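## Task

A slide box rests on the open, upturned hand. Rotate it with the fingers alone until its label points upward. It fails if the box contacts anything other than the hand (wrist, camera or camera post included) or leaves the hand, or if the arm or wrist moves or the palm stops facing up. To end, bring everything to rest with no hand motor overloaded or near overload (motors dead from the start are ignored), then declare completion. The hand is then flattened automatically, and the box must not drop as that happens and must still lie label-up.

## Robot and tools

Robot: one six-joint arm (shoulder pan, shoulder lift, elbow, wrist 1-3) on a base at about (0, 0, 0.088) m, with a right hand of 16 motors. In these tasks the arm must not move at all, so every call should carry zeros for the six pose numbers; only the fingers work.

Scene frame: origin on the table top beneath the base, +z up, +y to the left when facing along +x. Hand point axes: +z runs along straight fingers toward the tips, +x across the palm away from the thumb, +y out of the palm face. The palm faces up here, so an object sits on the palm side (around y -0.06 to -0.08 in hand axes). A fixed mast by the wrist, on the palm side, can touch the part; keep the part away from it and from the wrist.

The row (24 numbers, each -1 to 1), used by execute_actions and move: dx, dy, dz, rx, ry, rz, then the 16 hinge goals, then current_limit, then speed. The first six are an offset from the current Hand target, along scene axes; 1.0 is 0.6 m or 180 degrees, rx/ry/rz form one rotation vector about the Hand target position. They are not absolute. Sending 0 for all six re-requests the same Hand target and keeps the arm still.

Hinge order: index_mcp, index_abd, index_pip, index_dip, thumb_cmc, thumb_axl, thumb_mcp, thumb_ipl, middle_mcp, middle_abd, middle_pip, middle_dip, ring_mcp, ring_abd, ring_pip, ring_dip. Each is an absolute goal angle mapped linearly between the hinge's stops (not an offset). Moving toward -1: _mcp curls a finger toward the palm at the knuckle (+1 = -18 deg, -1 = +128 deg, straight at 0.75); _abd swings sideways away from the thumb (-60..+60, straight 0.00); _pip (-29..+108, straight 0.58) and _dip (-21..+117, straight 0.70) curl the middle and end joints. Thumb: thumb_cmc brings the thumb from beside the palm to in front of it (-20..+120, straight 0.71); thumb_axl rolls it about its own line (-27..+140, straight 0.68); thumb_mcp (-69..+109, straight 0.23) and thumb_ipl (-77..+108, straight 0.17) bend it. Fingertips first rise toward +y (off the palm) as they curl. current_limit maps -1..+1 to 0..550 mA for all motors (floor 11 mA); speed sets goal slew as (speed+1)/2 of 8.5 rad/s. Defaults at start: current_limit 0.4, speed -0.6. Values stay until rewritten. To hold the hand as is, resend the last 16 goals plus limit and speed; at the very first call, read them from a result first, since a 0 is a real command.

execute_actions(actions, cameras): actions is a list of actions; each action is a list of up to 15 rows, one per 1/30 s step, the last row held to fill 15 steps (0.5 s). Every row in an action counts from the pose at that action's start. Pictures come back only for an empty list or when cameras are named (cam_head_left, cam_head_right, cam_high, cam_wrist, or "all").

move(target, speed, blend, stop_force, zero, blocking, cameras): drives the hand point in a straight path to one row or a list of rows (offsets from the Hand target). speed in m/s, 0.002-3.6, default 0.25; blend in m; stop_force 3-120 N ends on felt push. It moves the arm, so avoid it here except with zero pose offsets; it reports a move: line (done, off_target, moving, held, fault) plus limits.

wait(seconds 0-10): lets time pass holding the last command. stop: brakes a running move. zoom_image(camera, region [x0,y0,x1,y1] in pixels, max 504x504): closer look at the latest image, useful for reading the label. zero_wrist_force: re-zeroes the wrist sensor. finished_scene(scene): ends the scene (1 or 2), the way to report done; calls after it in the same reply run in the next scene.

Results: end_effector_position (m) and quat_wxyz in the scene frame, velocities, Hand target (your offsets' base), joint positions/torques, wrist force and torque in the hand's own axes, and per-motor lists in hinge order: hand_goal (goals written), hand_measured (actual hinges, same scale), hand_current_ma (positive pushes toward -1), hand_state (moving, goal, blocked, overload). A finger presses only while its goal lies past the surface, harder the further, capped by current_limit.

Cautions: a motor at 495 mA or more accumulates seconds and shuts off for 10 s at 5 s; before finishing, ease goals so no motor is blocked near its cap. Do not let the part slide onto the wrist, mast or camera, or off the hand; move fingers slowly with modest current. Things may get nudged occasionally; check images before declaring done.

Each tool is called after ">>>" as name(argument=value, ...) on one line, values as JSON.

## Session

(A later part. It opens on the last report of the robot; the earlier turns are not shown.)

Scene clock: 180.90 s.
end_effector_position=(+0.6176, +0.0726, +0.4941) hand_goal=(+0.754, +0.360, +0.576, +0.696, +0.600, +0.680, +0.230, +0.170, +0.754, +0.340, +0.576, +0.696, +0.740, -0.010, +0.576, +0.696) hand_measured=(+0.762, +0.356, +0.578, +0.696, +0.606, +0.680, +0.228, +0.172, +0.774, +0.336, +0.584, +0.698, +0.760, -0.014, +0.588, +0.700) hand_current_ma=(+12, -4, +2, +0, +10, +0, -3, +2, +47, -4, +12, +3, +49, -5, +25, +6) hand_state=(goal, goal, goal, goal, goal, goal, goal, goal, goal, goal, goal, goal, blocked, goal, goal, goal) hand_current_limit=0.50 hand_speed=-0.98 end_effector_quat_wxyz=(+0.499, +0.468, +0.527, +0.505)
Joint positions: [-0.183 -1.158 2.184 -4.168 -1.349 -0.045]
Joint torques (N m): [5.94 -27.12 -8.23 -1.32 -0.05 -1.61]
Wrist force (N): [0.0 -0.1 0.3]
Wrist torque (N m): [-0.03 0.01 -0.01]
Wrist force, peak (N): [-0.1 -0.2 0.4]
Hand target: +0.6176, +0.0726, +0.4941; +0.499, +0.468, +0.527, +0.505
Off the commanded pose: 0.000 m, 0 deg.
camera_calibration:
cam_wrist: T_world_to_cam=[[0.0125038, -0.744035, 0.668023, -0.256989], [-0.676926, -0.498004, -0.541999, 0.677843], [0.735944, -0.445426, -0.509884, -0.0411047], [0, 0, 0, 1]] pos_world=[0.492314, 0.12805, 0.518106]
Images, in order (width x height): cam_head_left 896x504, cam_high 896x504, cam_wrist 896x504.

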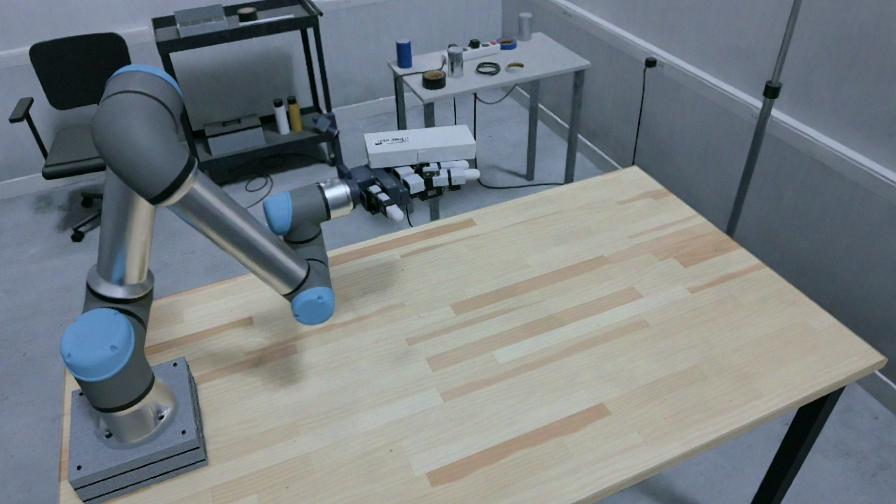

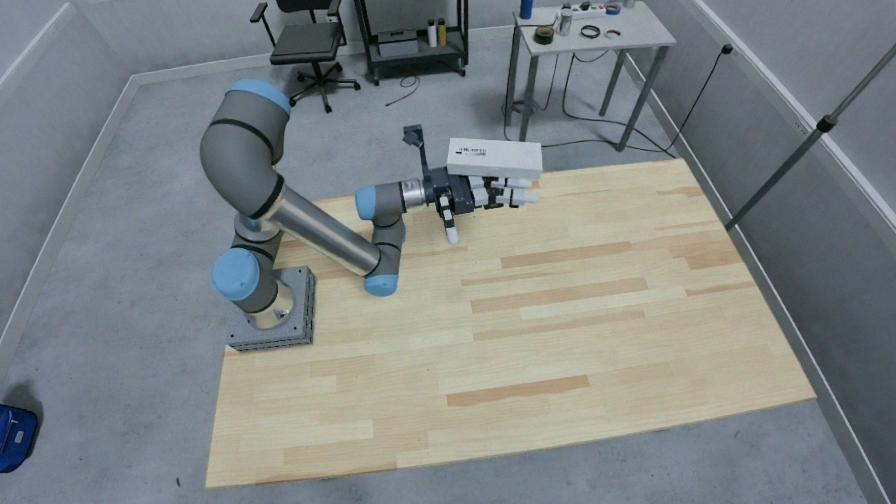

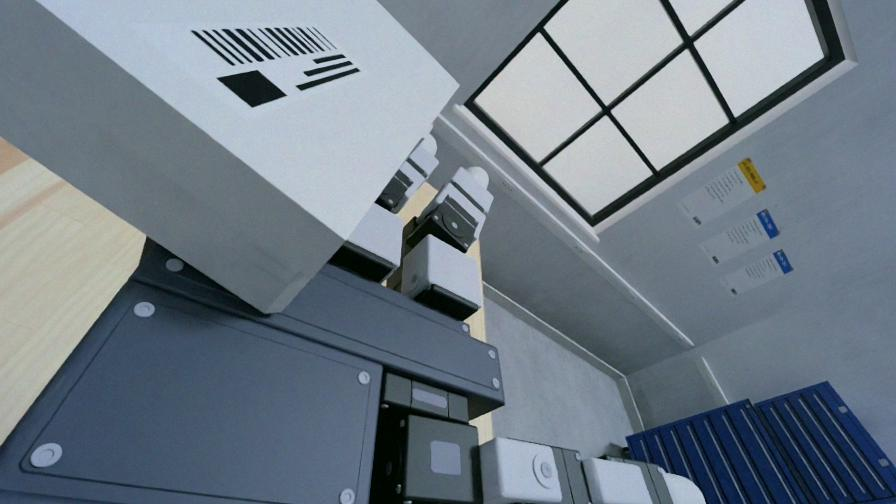

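>>> execute_actions(actions=[[[0,0,0,0,0,0,0.754,0.36,0.576,0.696,0.60,0.68,0.23,0.17,0.84,0.34,0.576,0.696,0.74,-0.01,0.576,0.696,0.5,-0.98]],[[0,0,0,0,0,0,0.754,0.36,0.576,0.696,0.60,0.68,0.23,0.17,0.84,0.34,0.576,0.696,0.74,-0.01,0.576,0.696,0.5,-0.98]],[[0,0,0,0,0,0,0.754,0.36,0.576,0.696,0.60,0.68,0.23,0.17,0.84,0.34,0.576,0.696,0.74,-0.01,0.576,0.696,0.5,-0.98]]], cameras=["cam_wrist","cam_high","cam_head_left"])

>>> zoom_image(camera="cam_head_left", region=[350, 90, 490, 220])

>>> zoom_image(camera="cam_high", region=[420, 110, 560, 230])

Scene clock: 186.30 s.
end_effector_position=(+0.6176, +0.0726, +0.4941) hand_goal=(+0.754, +0.360, +0.576, +0.696, +0.600, +0.680, +0.230, +0.170, +0.840, +0.340, +0.576, +0.696, +0.740, -0.010, +0.576, +0.696) hand_measured=(+0.762, +0.356, +0.578, +0.696, +0.606, +0.680, +0.228, +0.172, +0.846, +0.336, +0.584, +0.698, +0.762, -0.014, +0.588, +0.700) hand_current_ma=(+12, -4, +2, +0, +10, +0, -3, +2, +10, -4, +12, +3, +53, -4, +25, +6) hand_state=(goal, goal, goal, goal, goal, goal, goal, goal, goal, goal, goal, goal, blocked, goal, goal, goal) hand_current_limit=0.50 hand_speed=-0.98 end_effector_quat_wxyz=(+0.499, +0.468, +0.527, +0.505)
Joint positions: [-0.183 -1.158 2.184 -4.168 -1.349 -0.045]
Joint torques (N m): [5.67 -27.41 -8.32 -1.11 -0.25 -1.46]
Wrist force (N): [0.3 0.0 0.0]
Wrist torque (N m): [0.01 -0.03 0.02]
Wrist force, peak (N): [-0.2 -0.4 0.3]
Hand target: +0.6176, +0.0726, +0.4941; +0.499, +0.468, +0.527, +0.505
Off the commanded pose: 0.000 m, 0 deg.
camera_calibration:
cam_wrist: T_world_to_cam=[[0.0125038, -0.744035, 0.668023, -0.256989], [-0.676926, -0.498004, -0.541999, 0.677843], [0.735944, -0.445426, -0.509884, -0.0411047], [0, 0, 0, 1]] pos_world=[0.492314, 0.12805, 0.518106]
Images, in order (width x height): cam_head_left 896x504, cam_high 896x504, cam_wrist 896x504.

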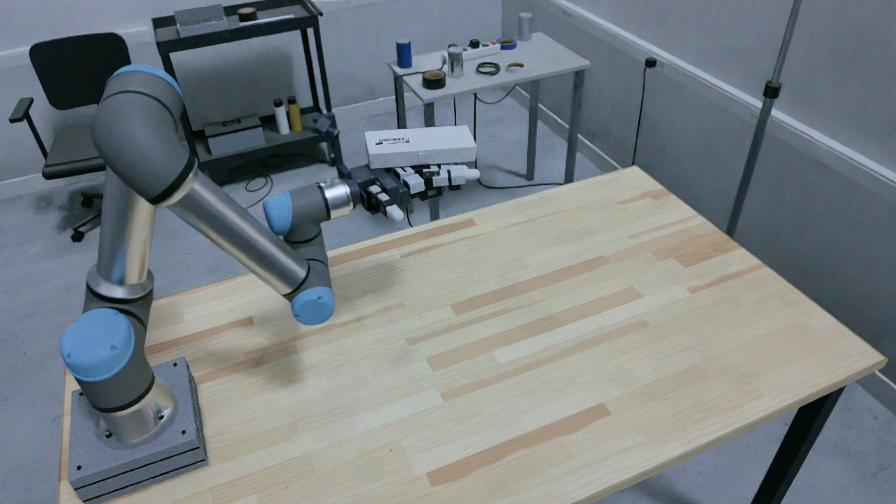

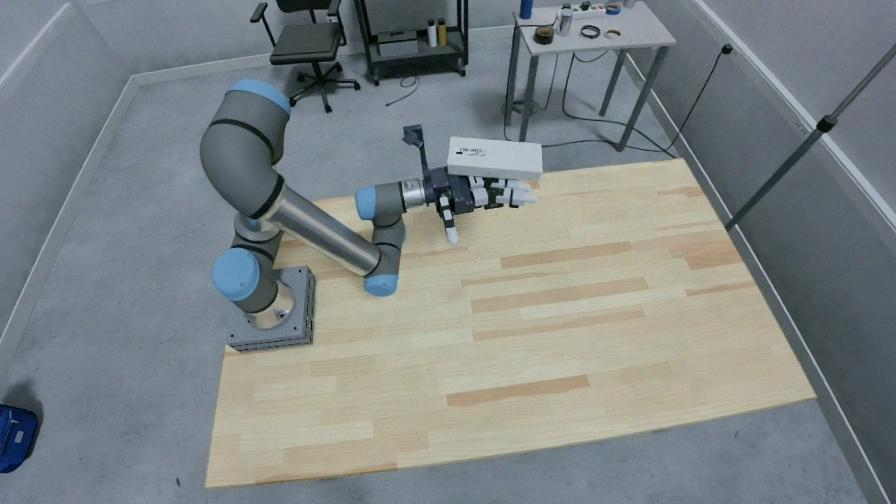

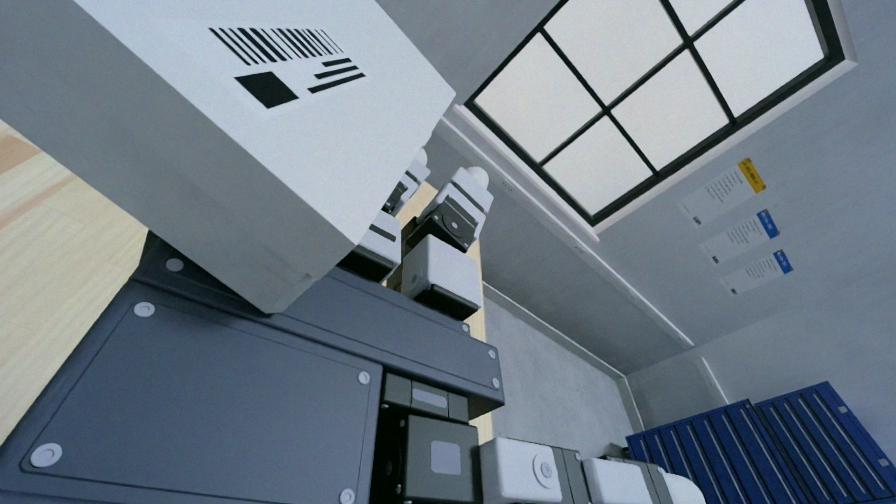

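Scaled by 3.600.

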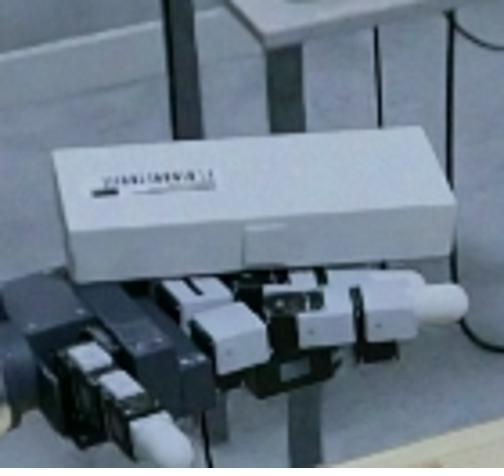

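Scaled by 3.600.

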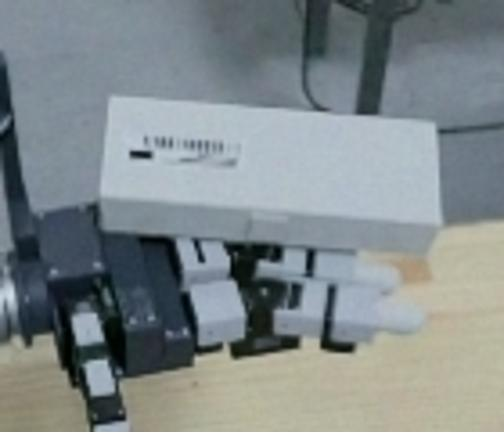

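>>> execute_actions(actions=[[[0,0,0,0,0,0,0.754,0.0,0.576,0.696,0.60,0.68,0.23,0.17,0.84,0.0,0.576,0.696,0.74,-0.01,0.576,0.696,0.5,-0.95]],[[0,0,0,0,0,0,0.754,0.0,0.576,0.696,0.60,0.68,0.23,0.17,0.84,0.0,0.576,0.696,0.74,-0.01,0.576,0.696,0.5,-0.95]],[[0,0,0,0,0,0,0.754,0.0,0.576,0.696,0.60,0.68,0.23,0.17,0.84,0.0,0.576,0.696,0.74,-0.01,0.576,0.696,0.5,-0.95]],[[0,0,0,0,0,0,0.754,0.0,0.576,0.696,0.60,0.68,0.23,0.17,0.84,0.0,0.576,0.696,0.74,-0.01,0.576,0.696,0.5,-0.95]]], cameras=["cam_wrist","cam_high","cam_head_left"])

>>> zoom_image(camera="cam_head_left", region=[350, 90, 490, 220])

>>> zoom_image(camera="cam_high", region=[420, 110, 560, 230])

Scene clock: 189.43 s.
end_effector_position=(+0.6176, +0.0726, +0.4941) hand_goal=(+0.754, +0.000, +0.576, +0.696, +0.600, +0.680, +0.230, +0.170, +0.840, +0.000, +0.576, +0.696, +0.740, -0.010, +0.576, +0.696) hand_measured=(+0.762, +0.002, +0.578, +0.696, +0.606, +0.680, +0.228, +0.172, +0.846, +0.004, +0.584, +0.698, +0.762, -0.014, +0.588, +0.700) hand_current_ma=(+12, +3, +2, +0, +10, +0, -3, +2, +11, +4, +12, +3, +53, -4, +25, +6) hand_state=(goal, goal, goal, goal, goal, goal, goal, goal, goal, goal, goal, goal, blocked, goal, goal, goal) hand_current_limit=0.50 hand_speed=-0.95 end_effector_quat_wxyz=(+0.499, +0.468, +0.527, +0.505)
Joint positions: [-0.183 -1.158 2.184 -4.168 -1.349 -0.045]
Joint torques (N m): [5.8 -27.49 -8.8 -1.15 -0.26 -1.5]
Wrist force (N): [-0.1 -0.1 0.4]
Wrist torque (N m): [-0.04 0.01 -0.03]
Wrist force, peak (N): [0.3 -0.3 -0.3]
Hand target: +0.6176, +0.0726, +0.4941; +0.499, +0.468, +0.527, +0.505
Off the commanded pose: 0.000 m, 0 deg.
camera_calibration:
cam_wrist: T_world_to_cam=[[0.0125038, -0.744035, 0.668023, -0.256989], [-0.676926, -0.498004, -0.541999, 0.677843], [0.735944, -0.445426, -0.509884, -0.0411047], [0, 0, 0, 1]] pos_world=[0.492314, 0.12805, 0.518106]
Images, in order (width x height): cam_head_left 896x504, cam_high 896x504, cam_wrist 896x504.

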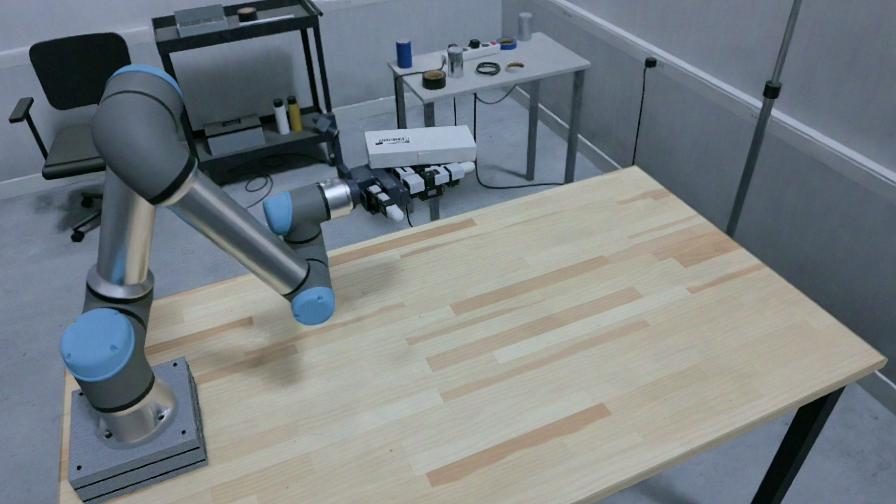

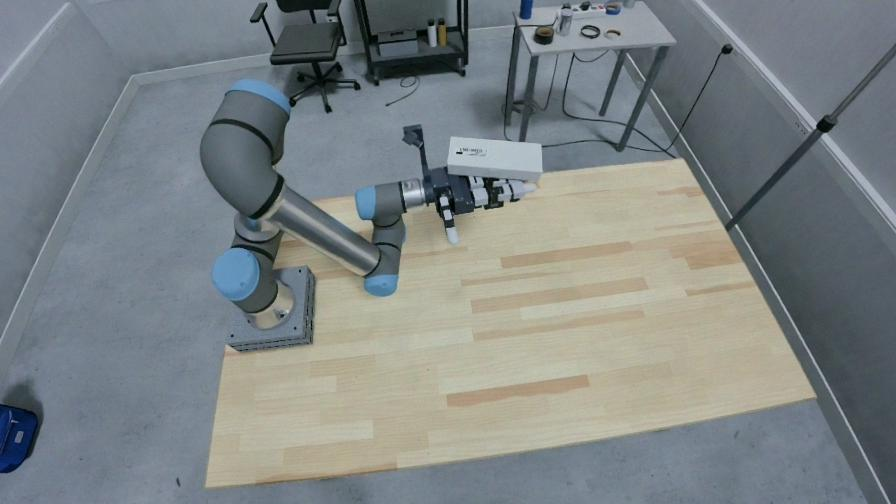

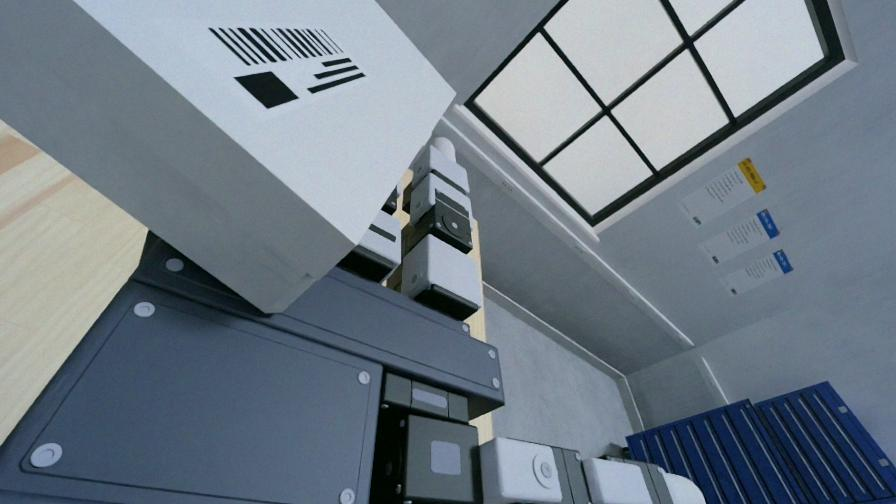

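Scaled by 3.600.

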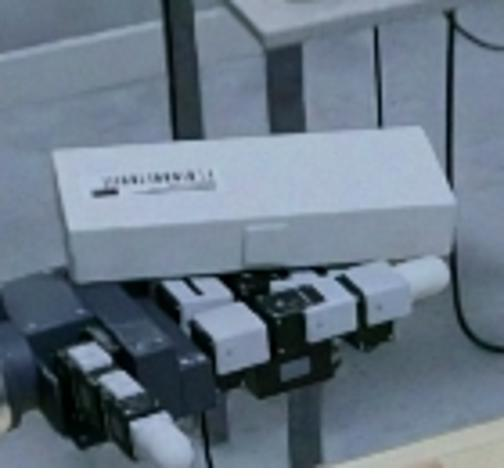

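Scaled by 3.600.

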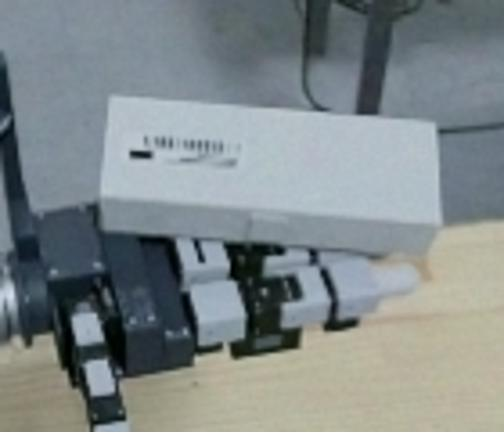

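>>> execute_actions(actions=[[[0,0,0,0,0,0,0.754,0.0,0.576,0.696,0.714,0.68,0.23,0.17,0.754,0.0,0.576,0.696,0.754,0.0,0.576,0.696,0.5,-0.98]],[[0,0,0,0,0,0,0.754,0.0,0.576,0.696,0.714,0.68,0.23,0.17,0.754,0.0,0.576,0.696,0.754,0.0,0.576,0.696,0.5,-0.98]],[[0,0,0,0,0,0,0.754,0.0,0.576,0.696,0.714,0.68,0.23,0.17,0.754,0.0,0.576,0.696,0.754,0.0,0.576,0.696,0.5,-0.98]],[[0,0,0,0,0,0,0.754,0.0,0.576,0.696,0.714,0.68,0.23,0.17,0.754,0.0,0.576,0.696,0.754,0.0,0.576,0.696,0.5,-0.98]]], cameras=["cam_wrist","cam_high","cam_head_left"])

>>> zoom_image(camera="cam_head_left", region=[350, 90, 490, 220])

>>> zoom_image(camera="cam_high", region=[420, 110, 560, 230])

Scene clock: 192.73 s.
end_effector_position=(+0.6176, +0.0726, +0.4941) hand_goal=(+0.754, +0.000, +0.576, +0.696, +0.714, +0.680, +0.230, +0.170, +0.754, +0.000, +0.576, +0.696, +0.754, +0.000, +0.576, +0.696) hand_measured=(+0.762, +0.002, +0.578, +0.696, +0.720, +0.680, +0.228, +0.172, +0.778, +0.004, +0.584, +0.698, +0.776, -0.004, +0.588, +0.700) hand_current_ma=(+12, +3, +2, +0, +10, +0, -3, +2, +61, +3, +12, +3, +53, -5, +25, +6) hand_state=(goal, goal, goal, goal, goal, goal, goal, goal, blocked, goal, goal, goal, blocked, goal, goal, goal) hand_current_limit=0.50 hand_speed=-0.98 end_effector_quat_wxyz=(+0.499, +0.468, +0.527, +0.505)
Joint positions: [-0.183 -1.158 2.184 -4.168 -1.349 -0.045]
Joint torques (N m): [5.75 -27.84 -8.94 -1.17 -0.12 -1.55]
Wrist force (N): [-0.1 -0.2 -0.1]
Wrist torque (N m): [-0.02 0.02 -0.03]
Wrist force, peak (N): [-0.3 0.0 0.3]
Hand target: +0.6176, +0.0726, +0.4941; +0.499, +0.468, +0.527, +0.505
Off the commanded pose: 0.000 m, 0 deg.
camera_calibration:
cam_wrist: T_world_to_cam=[[0.0125038, -0.744035, 0.668023, -0.256989], [-0.676926, -0.498004, -0.541999, 0.677843], [0.735944, -0.445426, -0.509884, -0.0411047], [0, 0, 0, 1]] pos_world=[0.492314, 0.12805, 0.518106]
Images, in order (width x height): cam_head_left 896x504, cam_high 896x504, cam_wrist 896x504.

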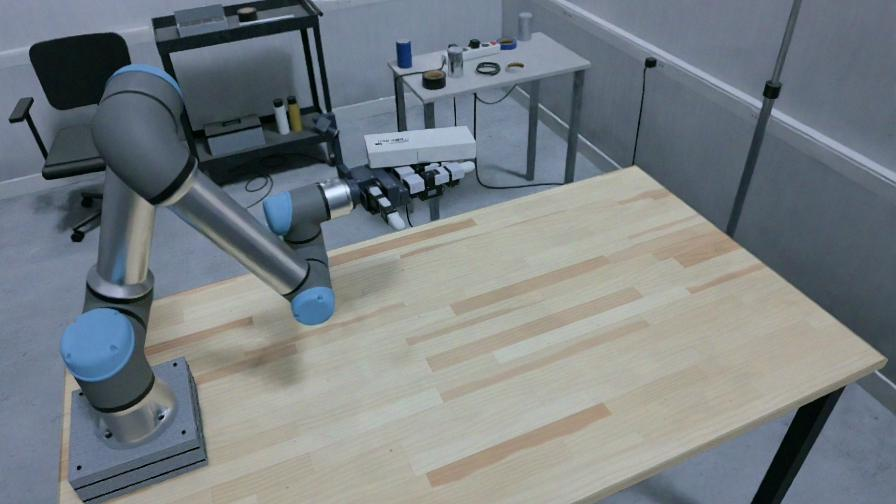

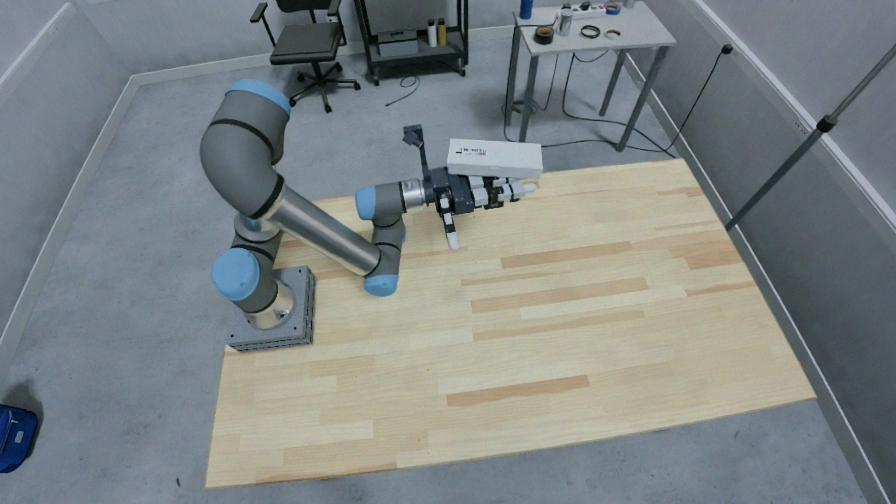

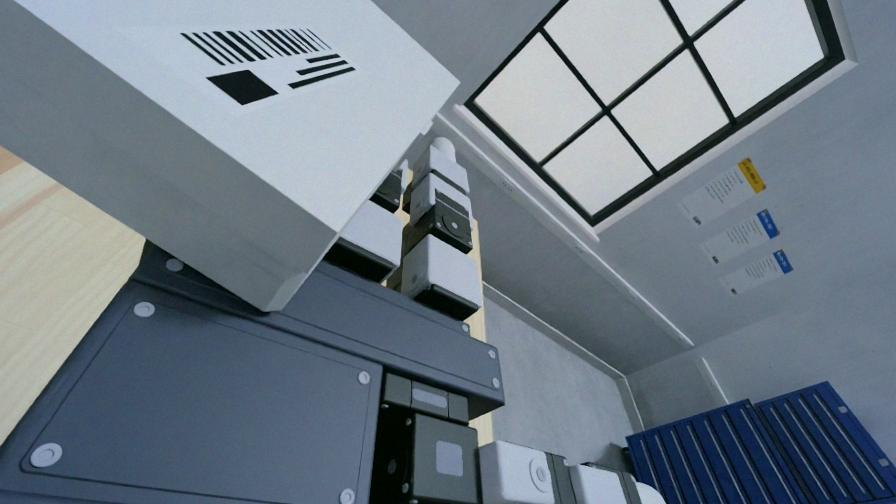

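Scaled by 3.600.

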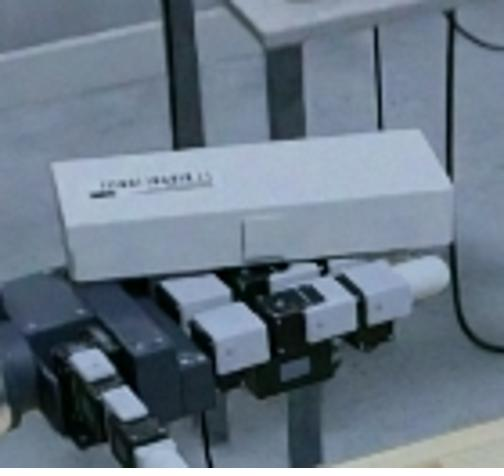

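Scaled by 3.600.

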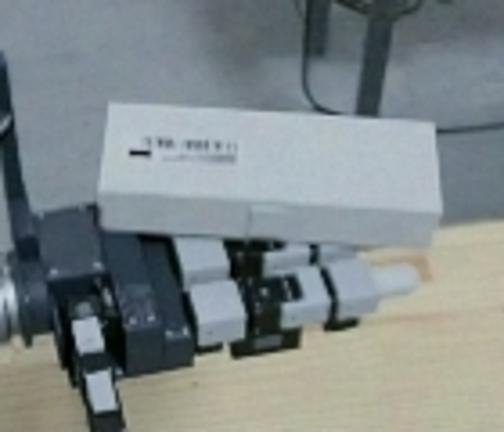

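>>> finished_scene(scene=2)

The scene is finished: the task was done.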